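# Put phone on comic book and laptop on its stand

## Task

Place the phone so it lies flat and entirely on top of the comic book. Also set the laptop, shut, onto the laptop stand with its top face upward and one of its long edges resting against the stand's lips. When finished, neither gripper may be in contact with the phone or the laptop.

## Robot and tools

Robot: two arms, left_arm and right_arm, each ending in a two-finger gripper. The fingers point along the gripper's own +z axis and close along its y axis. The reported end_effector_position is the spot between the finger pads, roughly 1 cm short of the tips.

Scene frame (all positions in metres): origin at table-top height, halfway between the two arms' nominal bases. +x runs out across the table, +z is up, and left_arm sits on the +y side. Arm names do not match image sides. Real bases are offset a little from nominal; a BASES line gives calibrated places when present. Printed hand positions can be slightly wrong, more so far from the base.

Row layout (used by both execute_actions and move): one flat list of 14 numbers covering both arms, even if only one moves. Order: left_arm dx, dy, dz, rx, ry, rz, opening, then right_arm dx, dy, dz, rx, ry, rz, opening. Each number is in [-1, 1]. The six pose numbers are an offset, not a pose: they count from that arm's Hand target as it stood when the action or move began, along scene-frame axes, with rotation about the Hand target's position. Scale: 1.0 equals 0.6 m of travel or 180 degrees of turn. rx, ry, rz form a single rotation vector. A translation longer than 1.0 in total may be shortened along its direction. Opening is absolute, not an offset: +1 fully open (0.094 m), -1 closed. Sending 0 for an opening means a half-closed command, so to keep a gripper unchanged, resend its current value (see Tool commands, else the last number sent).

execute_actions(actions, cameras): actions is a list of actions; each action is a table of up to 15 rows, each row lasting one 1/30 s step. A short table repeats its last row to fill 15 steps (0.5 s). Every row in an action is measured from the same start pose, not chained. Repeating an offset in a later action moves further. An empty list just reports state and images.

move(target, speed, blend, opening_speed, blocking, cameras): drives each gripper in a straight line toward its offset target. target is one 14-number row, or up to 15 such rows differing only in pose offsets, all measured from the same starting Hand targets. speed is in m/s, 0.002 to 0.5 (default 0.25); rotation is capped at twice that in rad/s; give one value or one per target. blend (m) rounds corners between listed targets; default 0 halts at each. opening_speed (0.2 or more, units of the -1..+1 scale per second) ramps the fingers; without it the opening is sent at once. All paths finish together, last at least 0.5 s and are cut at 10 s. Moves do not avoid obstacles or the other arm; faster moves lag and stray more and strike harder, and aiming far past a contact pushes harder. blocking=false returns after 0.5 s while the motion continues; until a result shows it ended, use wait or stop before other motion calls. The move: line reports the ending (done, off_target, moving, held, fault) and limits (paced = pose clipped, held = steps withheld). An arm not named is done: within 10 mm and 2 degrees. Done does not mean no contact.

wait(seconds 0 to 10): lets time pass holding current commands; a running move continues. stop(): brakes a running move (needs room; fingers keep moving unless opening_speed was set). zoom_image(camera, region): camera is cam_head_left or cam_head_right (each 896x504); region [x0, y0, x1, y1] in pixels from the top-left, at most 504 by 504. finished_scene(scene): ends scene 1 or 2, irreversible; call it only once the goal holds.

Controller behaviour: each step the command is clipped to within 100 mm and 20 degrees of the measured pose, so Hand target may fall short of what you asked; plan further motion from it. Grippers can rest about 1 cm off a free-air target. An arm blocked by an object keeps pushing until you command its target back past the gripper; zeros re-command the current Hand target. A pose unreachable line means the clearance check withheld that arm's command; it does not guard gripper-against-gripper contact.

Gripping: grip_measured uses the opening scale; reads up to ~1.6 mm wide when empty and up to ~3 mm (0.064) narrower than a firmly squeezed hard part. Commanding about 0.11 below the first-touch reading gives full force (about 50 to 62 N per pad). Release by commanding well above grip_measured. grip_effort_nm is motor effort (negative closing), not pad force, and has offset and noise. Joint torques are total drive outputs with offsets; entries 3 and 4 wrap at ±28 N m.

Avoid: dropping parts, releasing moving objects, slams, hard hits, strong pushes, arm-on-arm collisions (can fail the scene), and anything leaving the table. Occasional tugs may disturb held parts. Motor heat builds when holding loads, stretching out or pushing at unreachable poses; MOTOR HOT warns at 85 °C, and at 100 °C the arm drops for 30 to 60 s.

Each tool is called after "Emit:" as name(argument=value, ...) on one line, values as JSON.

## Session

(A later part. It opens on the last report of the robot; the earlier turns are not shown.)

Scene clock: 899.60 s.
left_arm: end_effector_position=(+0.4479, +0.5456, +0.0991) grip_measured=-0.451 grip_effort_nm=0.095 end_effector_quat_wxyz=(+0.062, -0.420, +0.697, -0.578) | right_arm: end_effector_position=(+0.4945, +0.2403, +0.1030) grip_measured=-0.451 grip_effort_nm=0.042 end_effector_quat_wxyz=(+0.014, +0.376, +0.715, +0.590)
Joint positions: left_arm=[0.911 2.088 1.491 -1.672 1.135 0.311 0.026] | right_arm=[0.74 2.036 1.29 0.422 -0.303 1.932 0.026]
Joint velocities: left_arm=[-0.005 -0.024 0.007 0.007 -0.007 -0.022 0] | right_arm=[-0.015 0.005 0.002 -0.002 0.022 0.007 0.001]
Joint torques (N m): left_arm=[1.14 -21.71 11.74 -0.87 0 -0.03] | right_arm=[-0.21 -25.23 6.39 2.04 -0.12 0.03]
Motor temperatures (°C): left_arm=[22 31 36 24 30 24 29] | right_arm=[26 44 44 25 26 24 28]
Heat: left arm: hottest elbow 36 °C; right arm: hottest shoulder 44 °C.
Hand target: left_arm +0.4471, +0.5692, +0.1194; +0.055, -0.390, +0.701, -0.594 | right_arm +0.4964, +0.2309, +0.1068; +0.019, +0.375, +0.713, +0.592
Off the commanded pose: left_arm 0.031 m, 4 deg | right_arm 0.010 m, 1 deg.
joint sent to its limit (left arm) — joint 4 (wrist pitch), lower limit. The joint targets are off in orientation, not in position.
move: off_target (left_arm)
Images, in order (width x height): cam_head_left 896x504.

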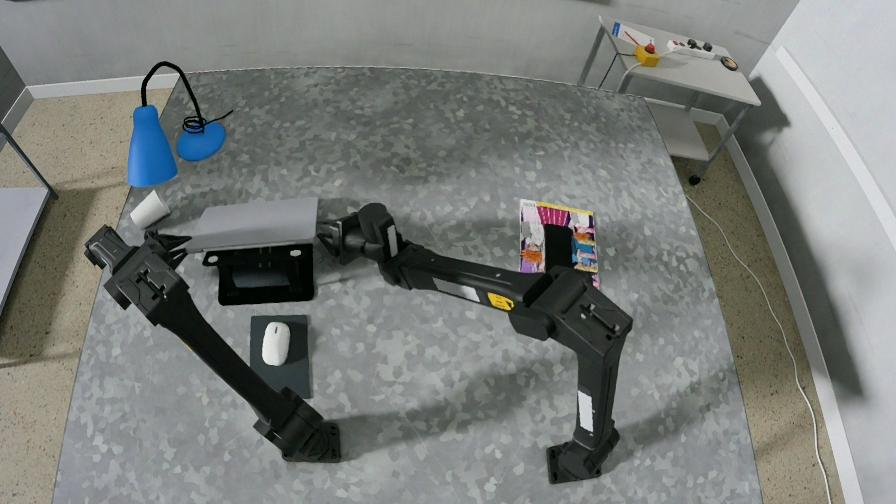

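Emit:
move(target=[[-0.05, 0.03, 0.02, 0, 0, 0, -0.45, 0, 0, 0, 0, 0, 0, -0.45],[-0.15, 0.0, 0.15, 0, 0, 0, -0.45, -0.05, -0.1, 0.1, 0, 0, 0, -0.45]], speed=0.1, cameras=["cam_head_left","cam_head_right"])

Emit:
zoom_image(camera="cam_head_left", region=[190, 160, 340, 290])

Emit:
zoom_image(camera="cam_head_right", region=[190, 170, 360, 310])

Scene clock: 904.33 s.
left_arm: end_effector_position=(+0.3637, +0.5698, +0.2002) grip_measured=-0.451 grip_effort_nm=0.095 end_effector_quat_wxyz=(+0.140, -0.464, +0.706, -0.517) | right_arm: end_effector_position=(+0.4664, +0.1818, +0.1697) grip_measured=-0.451 grip_effort_nm=0.042 end_effector_quat_wxyz=(+0.017, +0.371, +0.710, +0.598)
Joint positions: left_arm=[1.08 1.775 1.372 -1.672 1.063 0.246 0.026] | right_arm=[0.696 1.806 1.12 0.38 -0.345 1.917 0.026]
Joint velocities: left_arm=[-0.015 0.005 -0.002 -0.017 -0.007 0.066 0] | right_arm=[0.005 -0.005 0.002 -0.007 -0.037 0.007 0]
Joint torques (N m): left_arm=[-0.44 -18.78 7.83 -0.62 0.43 0] | right_arm=[-0.26 -21.48 6.9 1.18 -0.11 0.02]
Motor temperatures (°C): left_arm=[22 32 37 24 30 24 29] | right_arm=[26 44 43 25 26 24 28]
Heat: left arm: hottest elbow 37 °C; right arm: hottest shoulder 44 °C.
Hand target: left_arm +0.3564, +0.5697, +0.2082; +0.055, -0.391, +0.700, -0.595 | right_arm +0.4663, +0.1717, +0.1678; +0.019, +0.375, +0.713, +0.593
Off the commanded pose: left_arm 0.011 m, 16 deg | right_arm 0.011 m, 1 deg.
joint sent to its limit (left arm) — joint 4 (wrist pitch), lower limit. The joint targets are off in orientation, not in position.
move: off_target (left_arm, right_arm)

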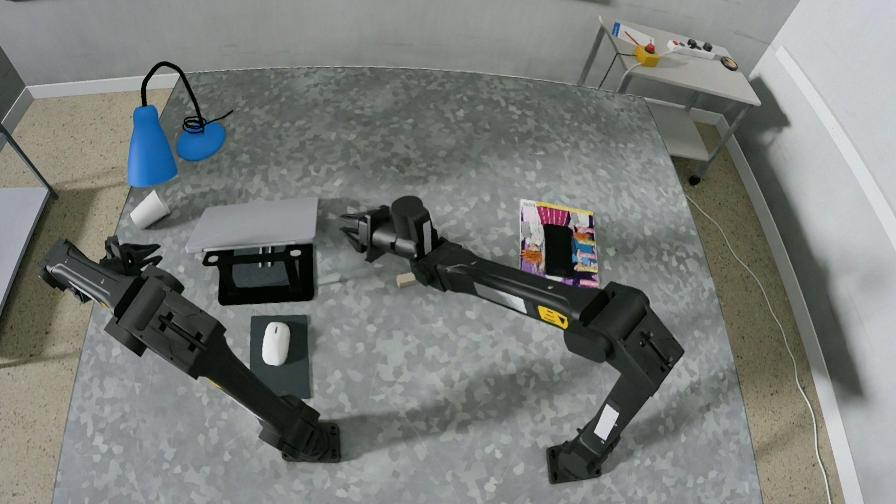

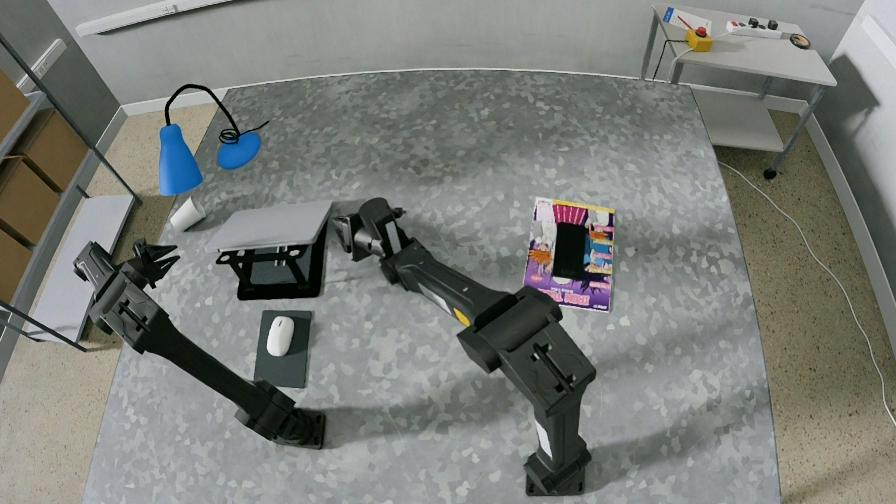

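Scaled by 3.360.

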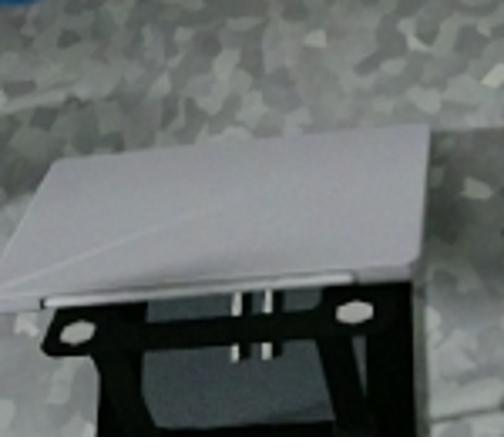

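Scaled by 2.965.

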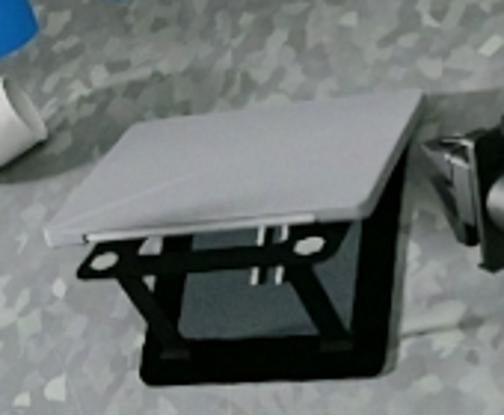

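Emit:
zoom_image(camera="cam_head_left", region=[200, 190, 270, 230])

Emit:
zoom_image(camera="cam_head_left", region=[260, 180, 330, 220])

Emit:
zoom_image(camera="cam_head_right", region=[290, 190, 360, 250])

Emit:
zoom_image(camera="cam_head_left", region=[180, 230, 330, 310])

Scaled by 7.200.

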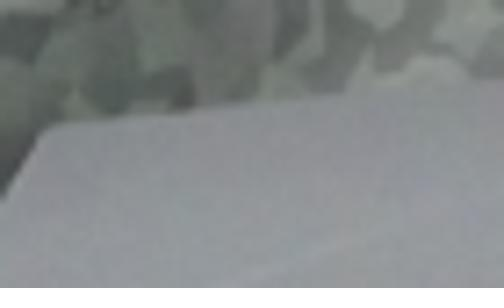

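Scaled by 7.200.

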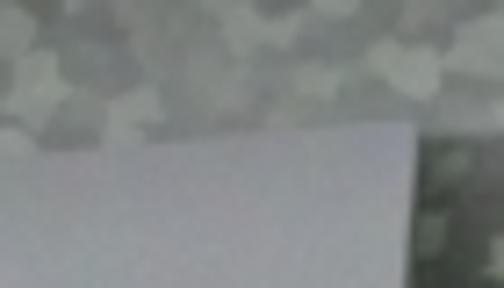

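Scaled by 7.200.

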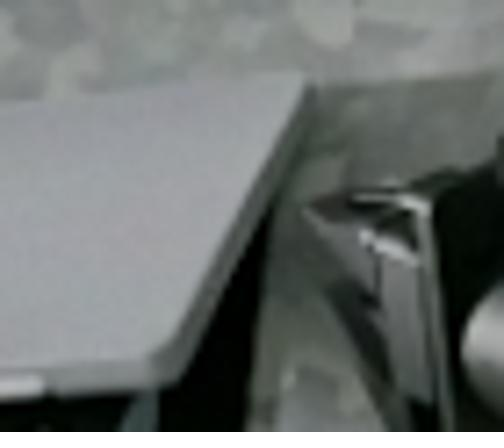

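Scaled by 3.360.

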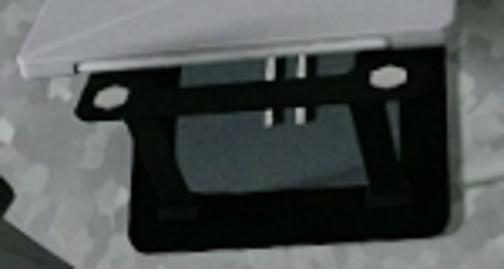

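Emit:
move(target=[[0,0,0,0,0,0,-0.45, -0.11,0.05,0.187,0,0,0,-1],[0,0,0,0,0,0,-0.45,-0.194,0.35,0.187,-0.217,0.132,-0.2325,-1]], speed=0.2, opening_speed=1.0)

Emit:
zoom_image(camera="cam_head_left", region=[150, 150, 400, 330])

Scene clock: 977.73 s.
left_arm: end_effector_position=(+0.3637, +0.5698, +0.2002) grip_measured=-0.451 grip_effort_nm=0.095 end_effector_quat_wxyz=(+0.140, -0.464, +0.705, -0.517) | right_arm: end_effector_position=(+0.3549, +0.3692, +0.2817) grip_measured=-0.992 grip_effort_nm=-0.437 end_effector_quat_wxyz=(+0.234, +0.471, +0.801, +0.286)
Joint positions: left_arm=[1.08 1.775 1.372 -1.672 1.063 0.245 0.026] | right_arm=[1.163 2.117 2.248 -1.127 0.523 2.075 0]
Joint velocities: left_arm=[0.005 -0.015 -0.012 -0.002 0.022 0.081 0] | right_arm=[0.005 -0.005 -0.007 0.007 0.007 -0.037 -0.001]
Joint torques (N m): left_arm=[-0.32 -18.67 7.82 -0.64 0.44 -0.01] | right_arm=[1.03 -23.65 14.19 0.64 0.27 0.17]
Motor temperatures (°C): left_arm=[22 31 37 24 30 24 28] | right_arm=[26 45 42 25 25 24 27]
Heat: left arm: hottest elbow 37 °C; right arm: hottest shoulder 45 °C.
Hand target: left_arm +0.3564, +0.5697, +0.2082; +0.055, -0.391, +0.700, -0.595 | right_arm +0.3552, +0.3860, +0.2778; +0.212, +0.615, +0.725, +0.226
Off the commanded pose: left_arm 0.011 m, 16 deg | right_arm 0.014 m, 30 deg; orientation clipped.
joint sent to its limit (left arm) — joint 4 (wrist pitch), lower limit. The joint targets are off in orientation, not in position.
joint sent to its limit (right arm) — joint 6 (wrist roll), upper limit. The joint targets are off in position and orientation.
move: off_target (left_arm, right_arm); limits=paced

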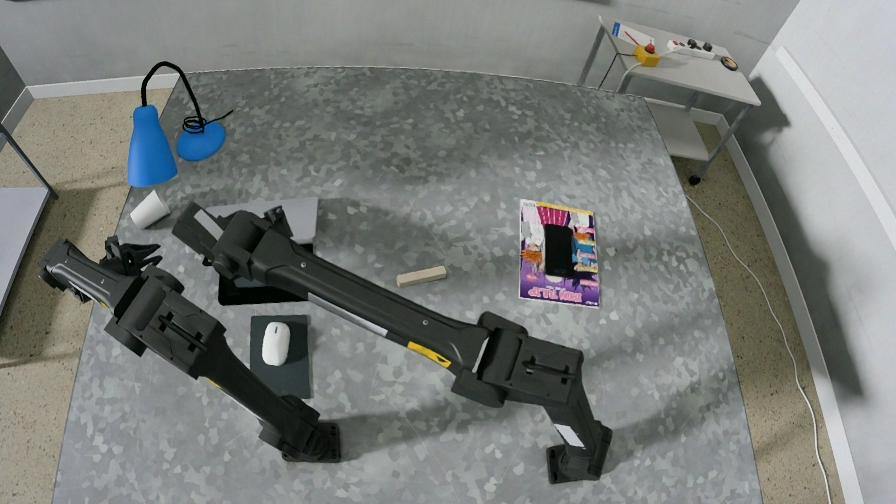

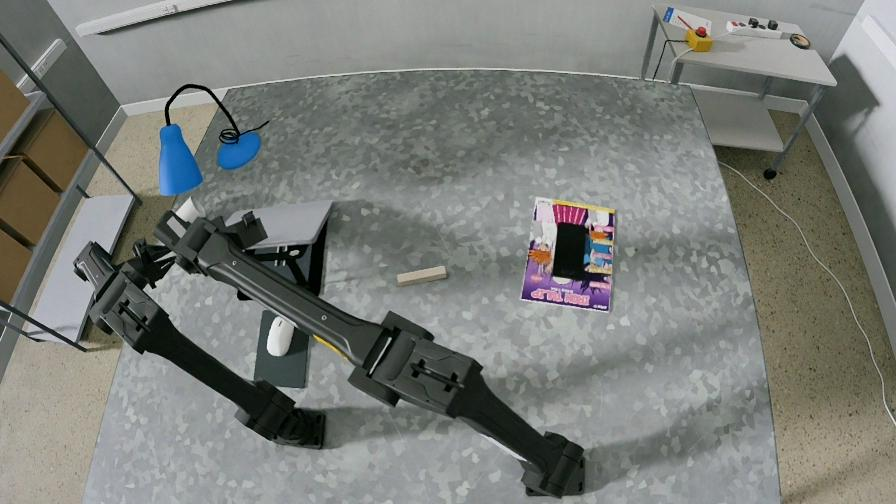

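Scaled by 2.016.

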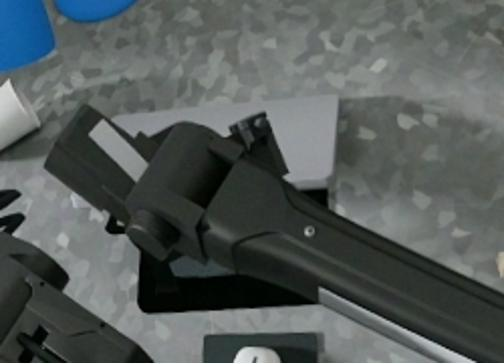

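Emit:
move(target=[-0.15,0.0,0.1,0,0,0,-0.45,0,0,0.05,-0.273,-0.004,0.364,-1], speed=0.25)

Emit:
zoom_image(camera="cam_head_left", region=[150, 150, 400, 330])

Scene clock: 989.23 s.
left_arm: end_effector_position=(+0.2732, +0.5735, +0.2606) grip_measured=-0.451 grip_effort_nm=0.095 end_effector_quat_wxyz=(+0.211, -0.521, +0.695, -0.448) | right_arm: end_effector_position=(+0.3579, +0.3729, +0.3184) grip_measured=-0.992 grip_effort_nm=-0.437 end_effector_quat_wxyz=(+0.330, -0.014, +0.941, +0.075)
Joint positions: left_arm=[1.275 1.519 1.269 -1.672 0.997 0.209 0.026] | right_arm=[1.164 2.388 2.871 -1.594 0.535 1.011 0]
Joint velocities: left_arm=[0.005 -0.005 -0.002 0.012 0.081 0.037 -0.001] | right_arm=[-0.005 -0.015 -0.012 0.002 0.007 -0.022 -0.001]
Joint torques (N m): left_arm=[-0.5 -15.56 8.27 -0.47 0.4 0] | right_arm=[1.2 -25.64 12.75 0.55 0.43 0.08]
Motor temperatures (°C): left_arm=[22 31 37 24 29 24 28] | right_arm=[26 46 44 25 25 23 27]
Heat: left arm: hottest elbow 37 °C; right arm: hottest shoulder 46 °C.
Hand target: left_arm +0.2660, +0.5703, +0.2672; +0.104, -0.434, +0.703, -0.554 | right_arm +0.3552, +0.3861, +0.3076; +0.286, +0.000, +0.958, +0.001
Off the commanded pose: left_arm 0.011 m, 29 deg; orientation clipped | right_arm 0.017 m, 10 deg.
elbow stopped short (right arm): the move would have taken joint 3 (elbow) straighter than the controller allows.
joint sent to its limit (left arm) — joint 4 (wrist pitch), lower limit. The joint targets are off in orientation, not in position.
move: off_target (left_arm, right_arm); limits=paced

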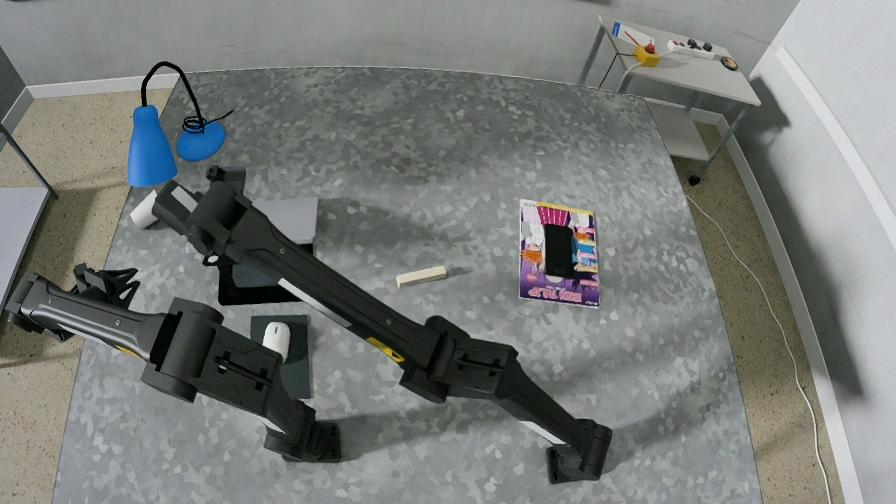

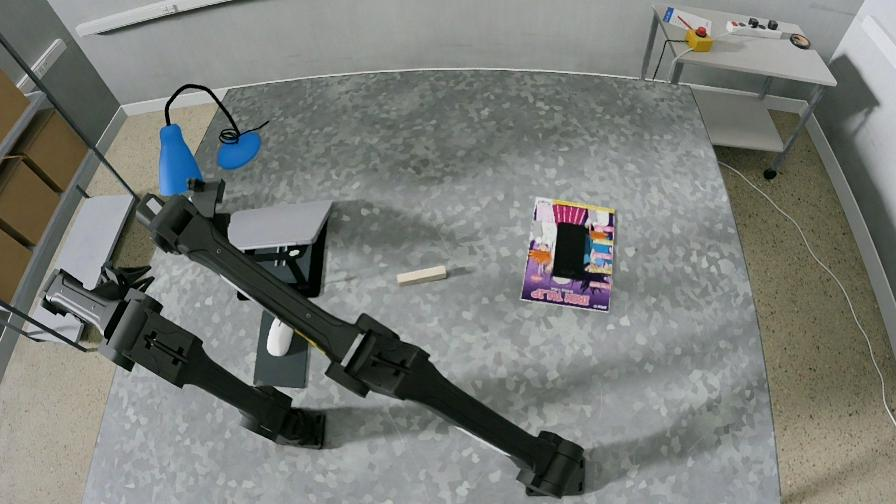

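Scaled by 2.016.

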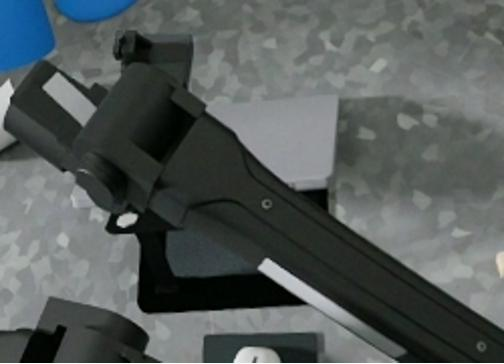

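Emit:
move(target=[[0,0,0,0,0,0,-0.45,-0.05,-0.3,0.0,0,0,0,-1],[0.15,-0.3,0.06,0.464,-0.072,-0.182,-0.45,-0.05,-0.65,0.05,0,0,0,-1]], speed=0.25)

Emit:
zoom_image(camera="cam_head_left", region=[150, 150, 400, 330])

Scene clock: 1002.63 s.
left_arm: end_effector_position=(+0.3550, +0.3955, +0.3038) grip_measured=-0.451 grip_effort_nm=0.090 end_effector_quat_wxyz=(+0.285, -0.007, +0.959, +0.000) | right_arm: end_effector_position=(+0.3189, +0.0028, +0.3418) grip_measured=-0.992 grip_effort_nm=-0.437 end_effector_quat_wxyz=(+0.285, -0.002, +0.959, +0.001)
Joint positions: left_arm=[0.561 0.955 1.044 -1.16 0.305 0.496 0.026] | right_arm=[0.887 1.325 1.429 -1.285 0.437 0.801 0]
Joint velocities: left_arm=[0.005 -0.005 0.007 0.007 -0.066 -0.081 0] | right_arm=[-0.005 -0.015 0.012 0.002 0.037 0.037 -0.002]
Joint torques (N m): left_arm=[-2.14 -8.06 10.19 1.77 0.07 -0.03] | right_arm=[-0.38 -14.21 8.08 1.22 0.24 0.07]
Motor temperatures (°C): left_arm=[22 31 36 24 29 24 28] | right_arm=[26 45 46 25 25 23 27]
Heat: left arm: hottest elbow 36 °C; right arm: hottest elbow 46 °C.
Hand target: left_arm +0.3564, +0.3917, +0.3054; +0.293, -0.005, +0.956, +0.004 | right_arm +0.3205, -0.0032, +0.3400; +0.286, +0.000, +0.958, +0.003
Off the commanded pose: left_arm 0.005 m, 1 deg | right_arm 0.010 m, 0 deg.
move: done

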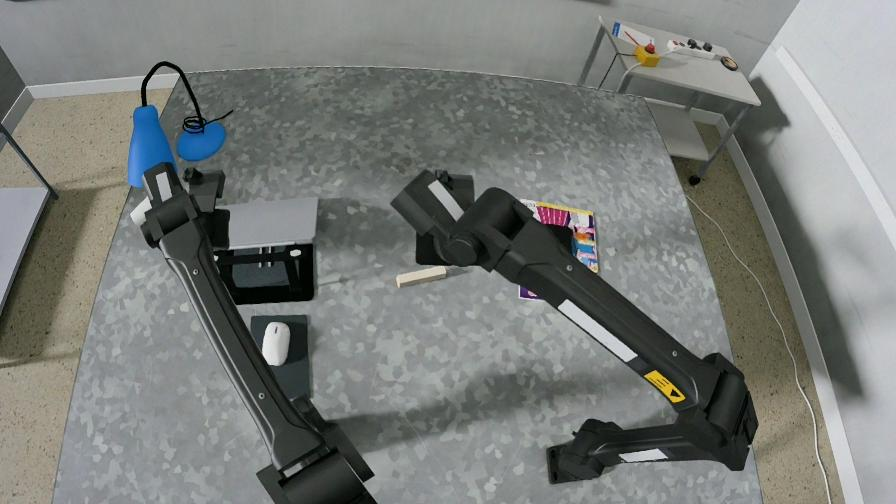

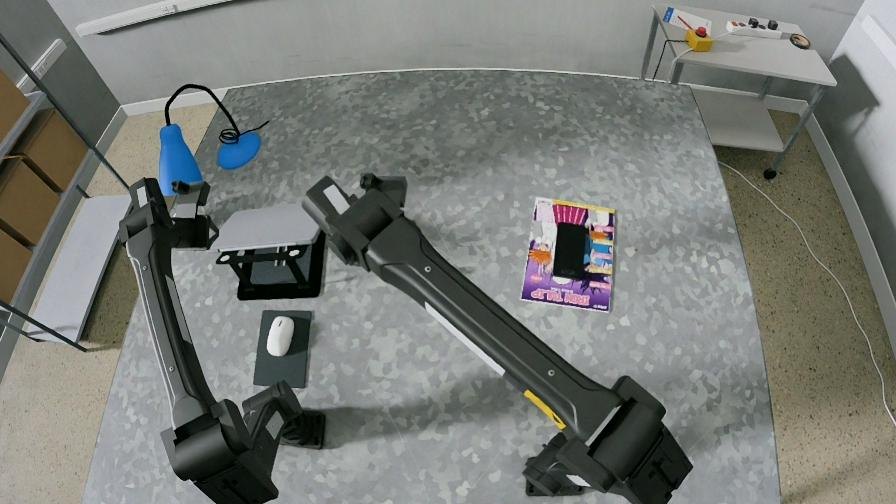

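Scaled by 2.016.

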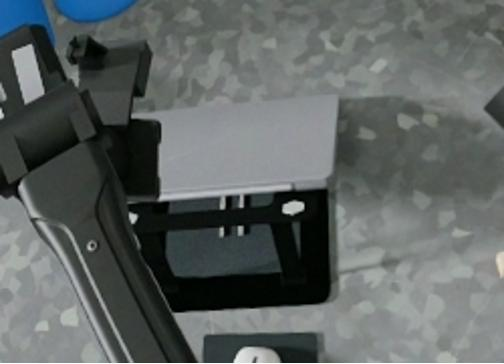

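Emit:
move(target=[0.045,0,-0.21,0,0,0,0.5,0,0,0,0,0,0,-1], speed=0.15)

Emit:
zoom_image(camera="cam_head_left", region=[180, 190, 330, 310])

Emit:
zoom_image(camera="cam_head_right", region=[190, 190, 340, 310])

Scene clock: 1009.03 s.
left_arm: end_effector_position=(+0.3787, +0.3941, +0.1834) grip_measured=+0.498 grip_effort_nm=0.125 end_effector_quat_wxyz=(+0.292, -0.007, +0.956, +0.005) | right_arm: end_effector_position=(+0.3189, +0.0028, +0.3418) grip_measured=-0.992 grip_effort_nm=-0.437 end_effector_quat_wxyz=(+0.285, -0.002, +0.959, +0.001)
Joint positions: left_arm=[0.511 1.03 0.764 -0.774 0.279 0.449 0.07] | right_arm=[0.887 1.325 1.429 -1.285 0.437 0.8 0]
Joint velocities: left_arm=[-0.005 0.005 -0.017 -0.017 -0.022 0.007 0] | right_arm=[-0.015 0.024 -0.012 0.002 -0.022 -0.022 -0.001]
Joint torques (N m): left_arm=[-2.84 -6.71 10.24 1.7 0.03 -0.16] | right_arm=[-0.32 -14.39 8.05 1.24 0.23 0.08]
Motor temperatures (°C): left_arm=[22 31 37 24 29 24 28] | right_arm=[26 45 45 25 25 23 27]
Heat: left arm: hottest elbow 37 °C; right arm: hottest shoulder 45 °C.
Hand target: left_arm +0.3826, +0.3906, +0.1797; +0.293, -0.005, +0.956, +0.004 | right_arm +0.3205, -0.0032, +0.3400; +0.286, +0.000, +0.958, +0.003
Off the commanded pose: left_arm 0.007 m, 0 deg | right_arm 0.006 m, 0 deg.
move: done

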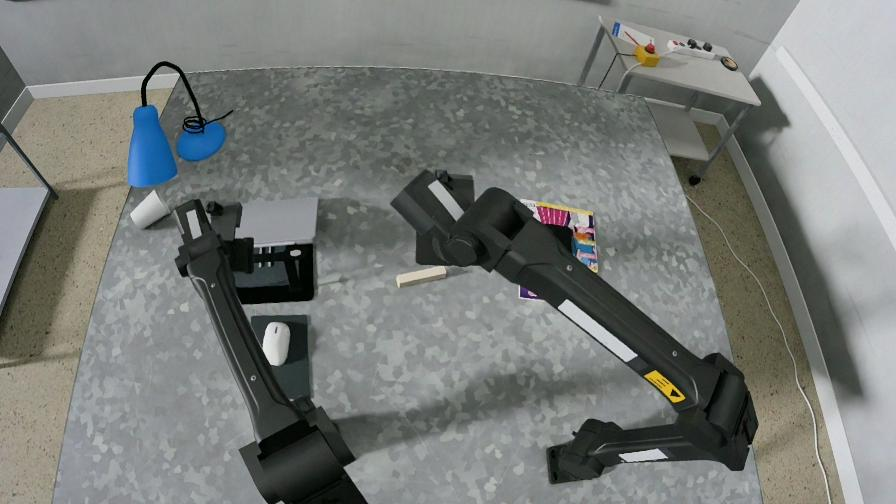

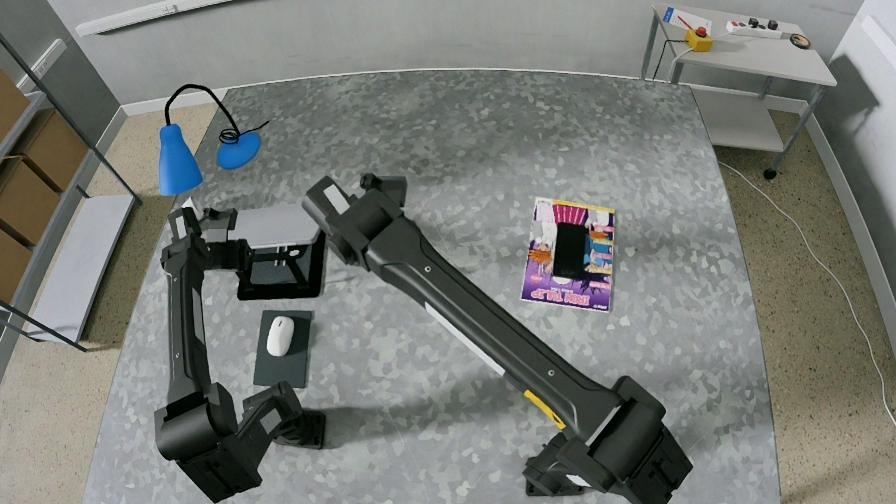

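Scaled by 3.360.

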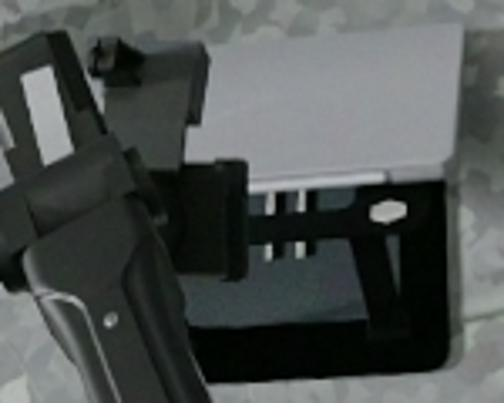

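Scaled by 3.360.

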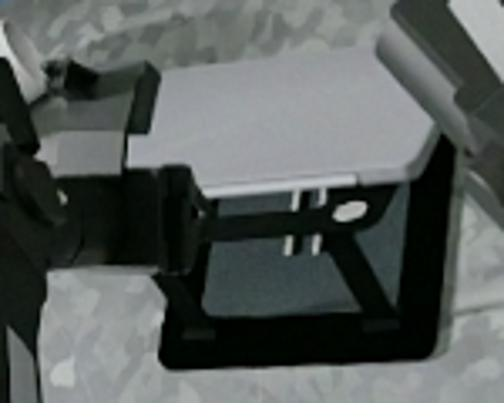

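Emit:
move(target=[0.028,-0.02,0.0,0,0.21,0,0.5,0,0,0,0,0,0,-1], speed=0.15)

Emit:
zoom_image(camera="cam_head_left", region=[180, 190, 330, 310])

Emit:
zoom_image(camera="cam_head_right", region=[190, 190, 340, 310])

Scene clock: 1021.57 s.
left_arm: end_effector_position=(+0.3769, +0.3750, +0.1596) grip_measured=+0.498 grip_effort_nm=0.125 end_effector_quat_wxyz=(-0.053, -0.004, +0.999, +0.000) | right_arm: end_effector_position=(+0.3189, +0.0028, +0.3418) grip_measured=-0.992 grip_effort_nm=-0.437 end_effector_quat_wxyz=(+0.285, -0.002, +0.959, +0.001)
Joint positions: left_arm=[0.323 1.409 1.114 -1.375 -0.035 0.343 0.07] | right_arm=[0.887 1.325 1.429 -1.285 0.437 0.8 0]
Joint velocities: left_arm=[-0.015 -0.015 0.017 -0.007 -0.022 -0.022 -0.001] | right_arm=[0.015 -0.005 -0.022 -0.007 0.007 0.007 0.001]
Joint torques (N m): left_arm=[-2.02 -11.69 15.77 -0.13 -0.14 -0.05] | right_arm=[-0.32 -14.39 8.05 1.22 0.24 0.08]
Motor temperatures (°C): left_arm=[22 30 37 24 29 24 28] | right_arm=[26 44 44 25 25 23 27]
Heat: left arm: hottest elbow 37 °C; right arm: hottest shoulder 44 °C.
Hand target: left_arm +0.3995, +0.3785, +0.1791; -0.032, -0.002, +0.999, +0.010 | right_arm +0.3205, -0.0032, +0.3400; +0.286, +0.001, +0.958, +0.003
Off the commanded pose: left_arm 0.030 m, 2 deg | right_arm 0.006 m, 0 deg.
move: off_target (left_arm)

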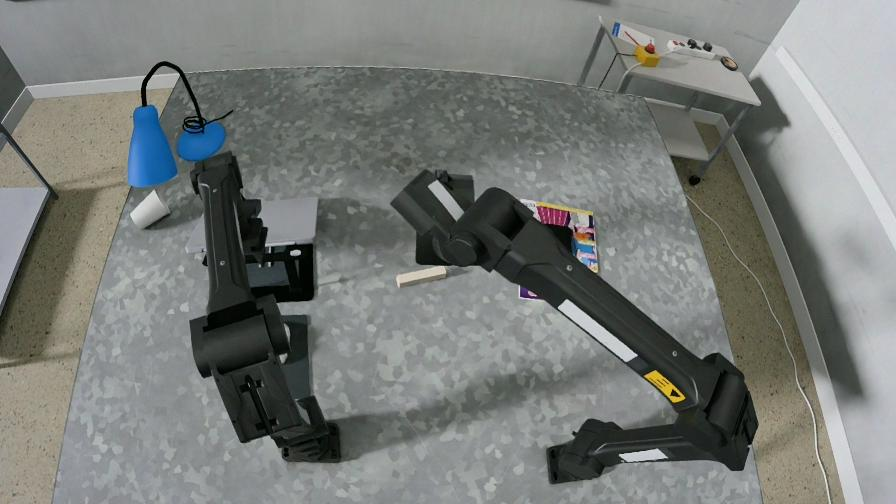

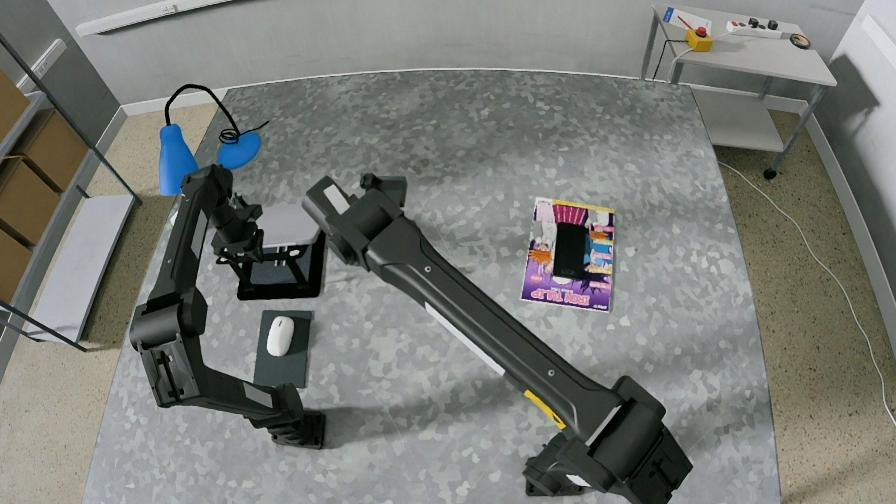

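Scaled by 3.360.

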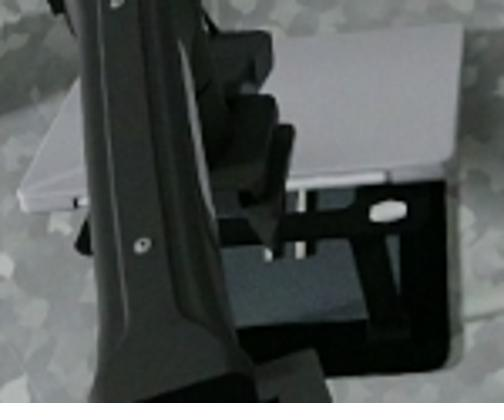

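Scaled by 3.360.

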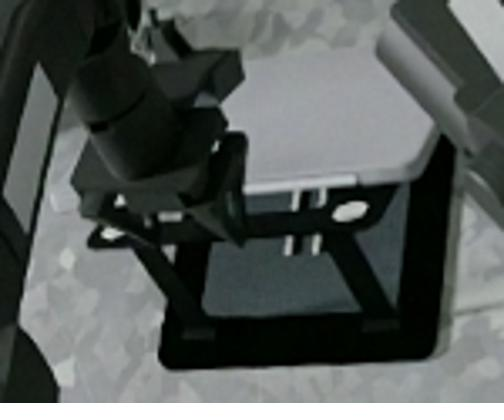

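Emit:
move(target=[0.04,0,0.0,0,0,0,0.5,0,0,0,0,0,0,-1], speed=0.06, cameras=["cam_head_left","cam_head_right"])

Emit:
zoom_image(camera="cam_head_left", region=[180, 190, 330, 310])

Emit:
zoom_image(camera="cam_head_right", region=[190, 190, 340, 310])

Scene clock: 1027.37 s.
left_arm: end_effector_position=(+0.4005, +0.3756, +0.1597) grip_measured=+0.498 grip_effort_nm=0.125 end_effector_quat_wxyz=(-0.053, -0.004, +0.999, +0.001) | right_arm: end_effector_position=(+0.3189, +0.0028, +0.3418) grip_measured=-0.992 grip_effort_nm=-0.437 end_effector_quat_wxyz=(+0.285, -0.002, +0.959, +0.001)
Joint positions: left_arm=[0.304 1.467 1.174 -1.379 -0.035 0.323 0.07] | right_arm=[0.887 1.325 1.429 -1.285 0.437 0.8 0]
Joint velocities: left_arm=[0.005 0.005 0.002 0.007 -0.022 -0.051 0] | right_arm=[0.005 -0.015 -0.017 0.007 0.037 -0.037 0]
Joint torques (N m): left_arm=[-1.96 -12.34 15.64 -0.14 -0.08 -0.07] | right_arm=[-0.26 -14.39 8.08 1.25 0.24 0.09]
Motor temperatures (°C): left_arm=[22 30 39 24 29 24 28] | right_arm=[26 44 44 25 25 23 27]
Heat: left arm: hottest elbow 39 °C; right arm: hottest shoulder 44 °C.
Hand target: left_arm +0.4236, +0.3781, +0.1790; -0.032, -0.003, +0.999, +0.010 | right_arm +0.3205, -0.0032, +0.3400; +0.286, +0.001, +0.958, +0.003
Off the commanded pose: left_arm 0.030 m, 3 deg | right_arm 0.006 m, 0 deg.
move: off_target (left_arm)

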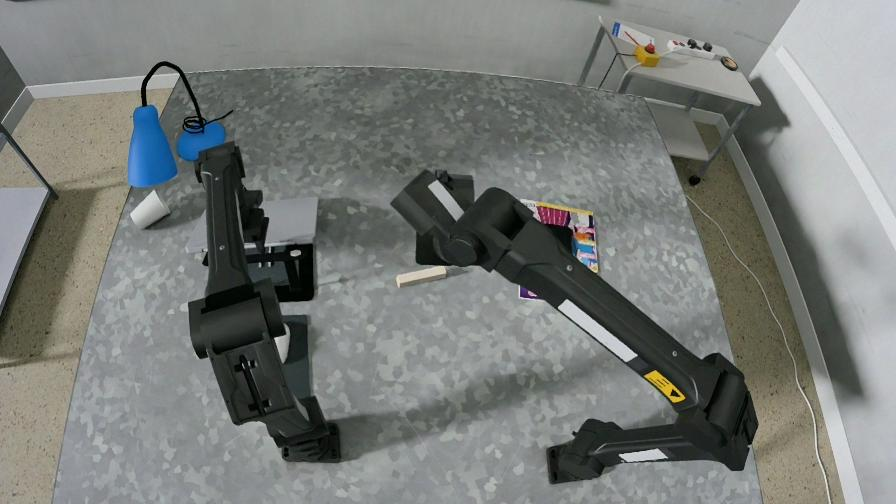

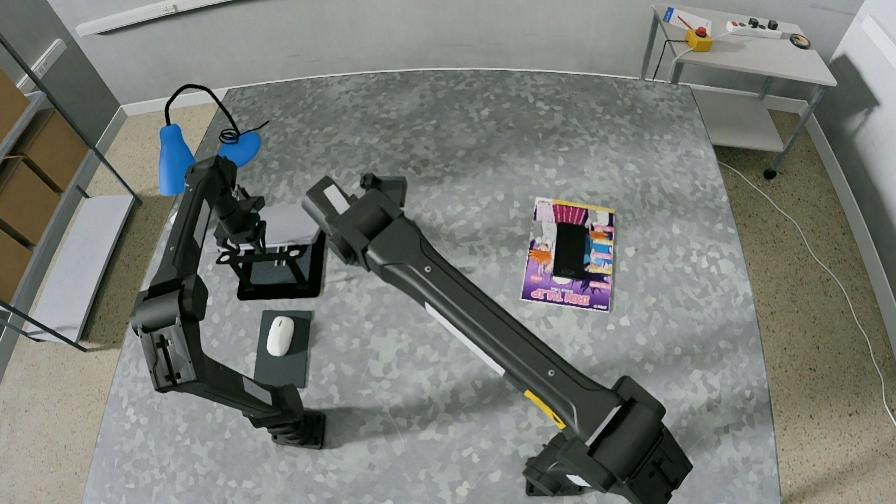

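Scaled by 3.360.

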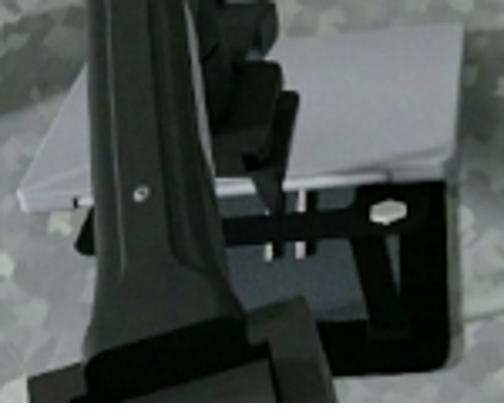

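Scaled by 3.360.

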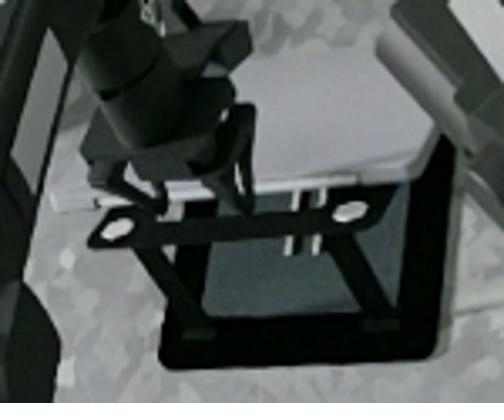

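Emit:
move(target=[0.02,0,-0.022,0,0,0,0.5,0,0,0,0,0,0,-1], speed=0.06, cameras=["cam_head_left","cam_head_right"])

Emit:
zoom_image(camera="cam_head_left", region=[180, 190, 330, 310])

Emit:
zoom_image(camera="cam_head_right", region=[190, 190, 340, 310])

Scene clock: 1033.47 s.
left_arm: end_effector_position=(+0.4079, +0.3743, +0.1483) grip_measured=+0.498 grip_effort_nm=0.129 end_effector_quat_wxyz=(-0.062, -0.004, +0.998, -0.002) | right_arm: end_effector_position=(+0.3189, +0.0028, +0.3418) grip_measured=-0.992 grip_effort_nm=-0.432 end_effector_quat_wxyz=(+0.285, -0.002, +0.959, +0.001)
Joint positions: left_arm=[0.295 1.504 1.183 -1.368 -0.035 0.314 0.07] | right_arm=[0.887 1.325 1.429 -1.285 0.437 0.8 0]
Joint velocities: left_arm=[0.005 -0.005 -0.007 -0.002 0.037 -0.051 0.001] | right_arm=[0.005 -0.015 0.007 -0.007 -0.037 -0.022 -0.001]
Joint torques (N m): left_arm=[-2.55 -11.75 15.36 0.42 -0.11 -0.06] | right_arm=[-0.32 -14.33 8.03 1.24 0.24 0.08]
Motor temperatures (°C): left_arm=[22 30 40 24 29 24 28] | right_arm=[26 44 44 25 25 23 27]
Heat: left arm: hottest elbow 40 °C; right arm: hottest shoulder 44 °C.
Hand target: left_arm +0.4355, +0.3777, +0.1658; -0.032, -0.002, +0.999, +0.010 | right_arm +0.3205, -0.0032, +0.3400; +0.286, +0.000, +0.958, +0.003
Off the commanded pose: left_arm 0.033 m, 4 deg | right_arm 0.006 m, 0 deg.
move: off_target (left_arm)

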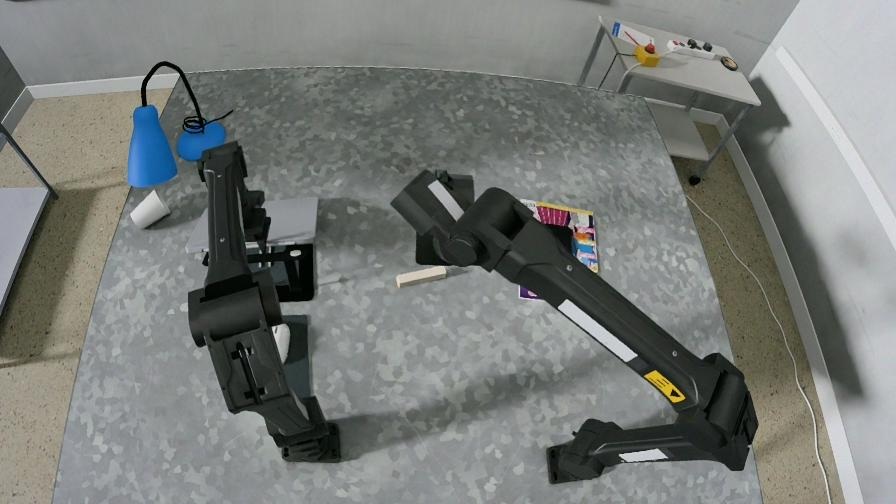

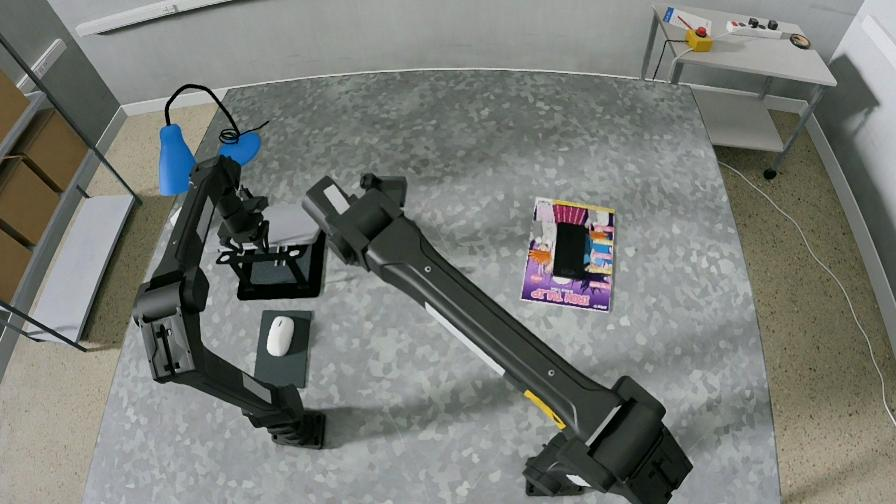

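Scaled by 3.360.

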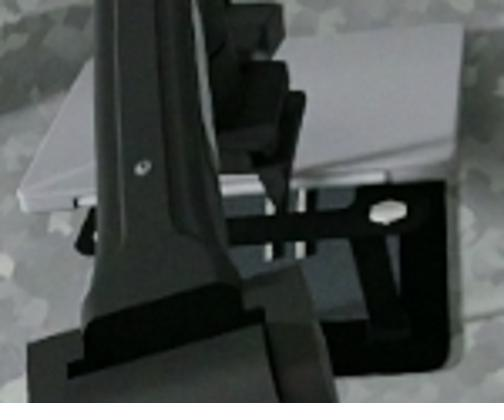

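Scaled by 3.360.

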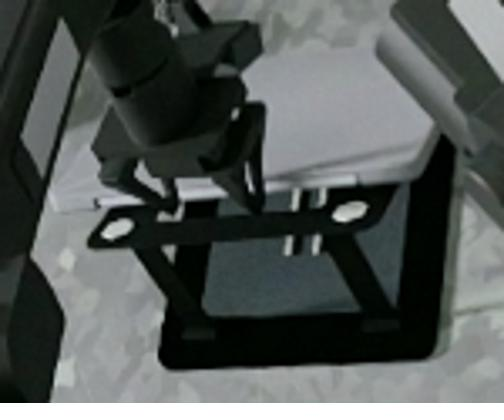

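Emit:
move(target=[0.022,0.003,-0.014,0,0,0,0.5,0,0,0,0,0,0,-1], speed=0.05, cameras=["cam_head_left","cam_head_right"])

Emit:
zoom_image(camera="cam_head_left", region=[180, 190, 330, 310])

Emit:
zoom_image(camera="cam_head_right", region=[190, 190, 340, 310])

Scene clock: 1036.87 s.
left_arm: end_effector_position=(+0.4199, +0.3760, +0.1396) grip_measured=+0.498 grip_effort_nm=0.125 end_effector_quat_wxyz=(-0.062, -0.004, +0.998, -0.002) | right_arm: end_effector_position=(+0.3189, +0.0028, +0.3418) grip_measured=-0.992 grip_effort_nm=-0.432 end_effector_quat_wxyz=(+0.285, -0.002, +0.959, +0.001)
Joint positions: left_arm=[0.29 1.542 1.202 -1.35 -0.035 0.308 0.07] | right_arm=[0.887 1.325 1.429 -1.285 0.437 0.8 0]
Joint velocities: left_arm=[0.005 0.005 -0.007 0.007 -0.081 -0.037 0] | right_arm=[-0.015 0.005 0.007 -0.002 -0.022 -0.007 0]
Joint torques (N m): left_arm=[-1.9 -13.04 15.47 0.38 -0.06 -0.11] | right_arm=[-0.21 -14.45 8.08 1.2 0.23 0.09]
Motor temperatures (°C): left_arm=[22 30 40 24 29 24 28] | right_arm=[26 44 44 25 25 23 27]
Heat: left arm: hottest elbow 40 °C; right arm: hottest shoulder 44 °C.
Hand target: left_arm +0.4487, +0.3794, +0.1574; -0.032, -0.002, +0.999, +0.010 | right_arm +0.3205, -0.0032, +0.3400; +0.286, +0.000, +0.958, +0.003
Off the commanded pose: left_arm 0.034 m, 4 deg | right_arm 0.006 m, 0 deg.
move: off_target (left_arm)

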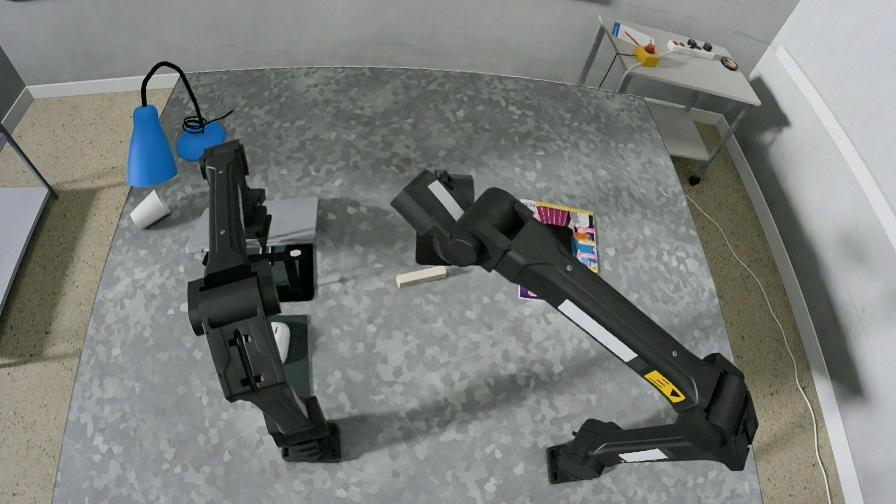

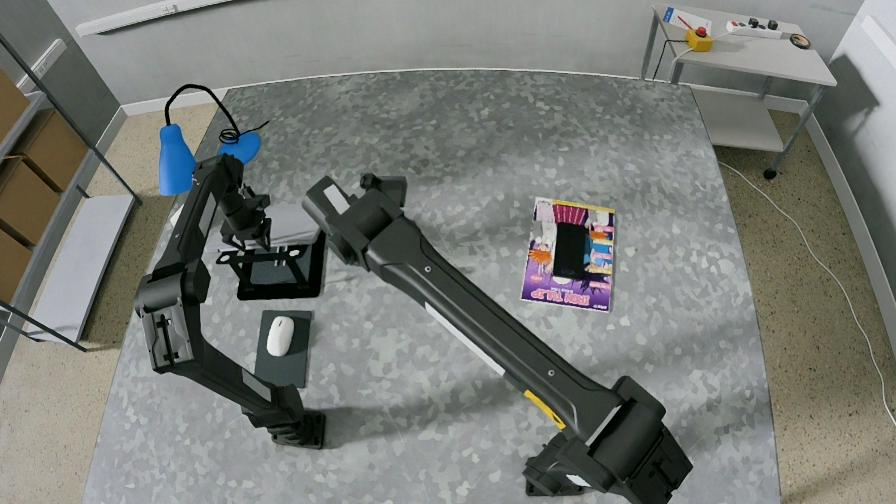

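Scaled by 3.360.

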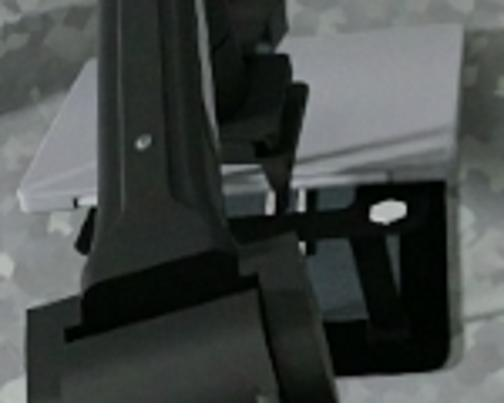

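Scaled by 3.360.

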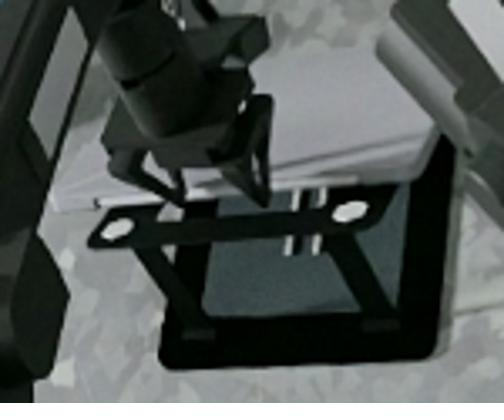

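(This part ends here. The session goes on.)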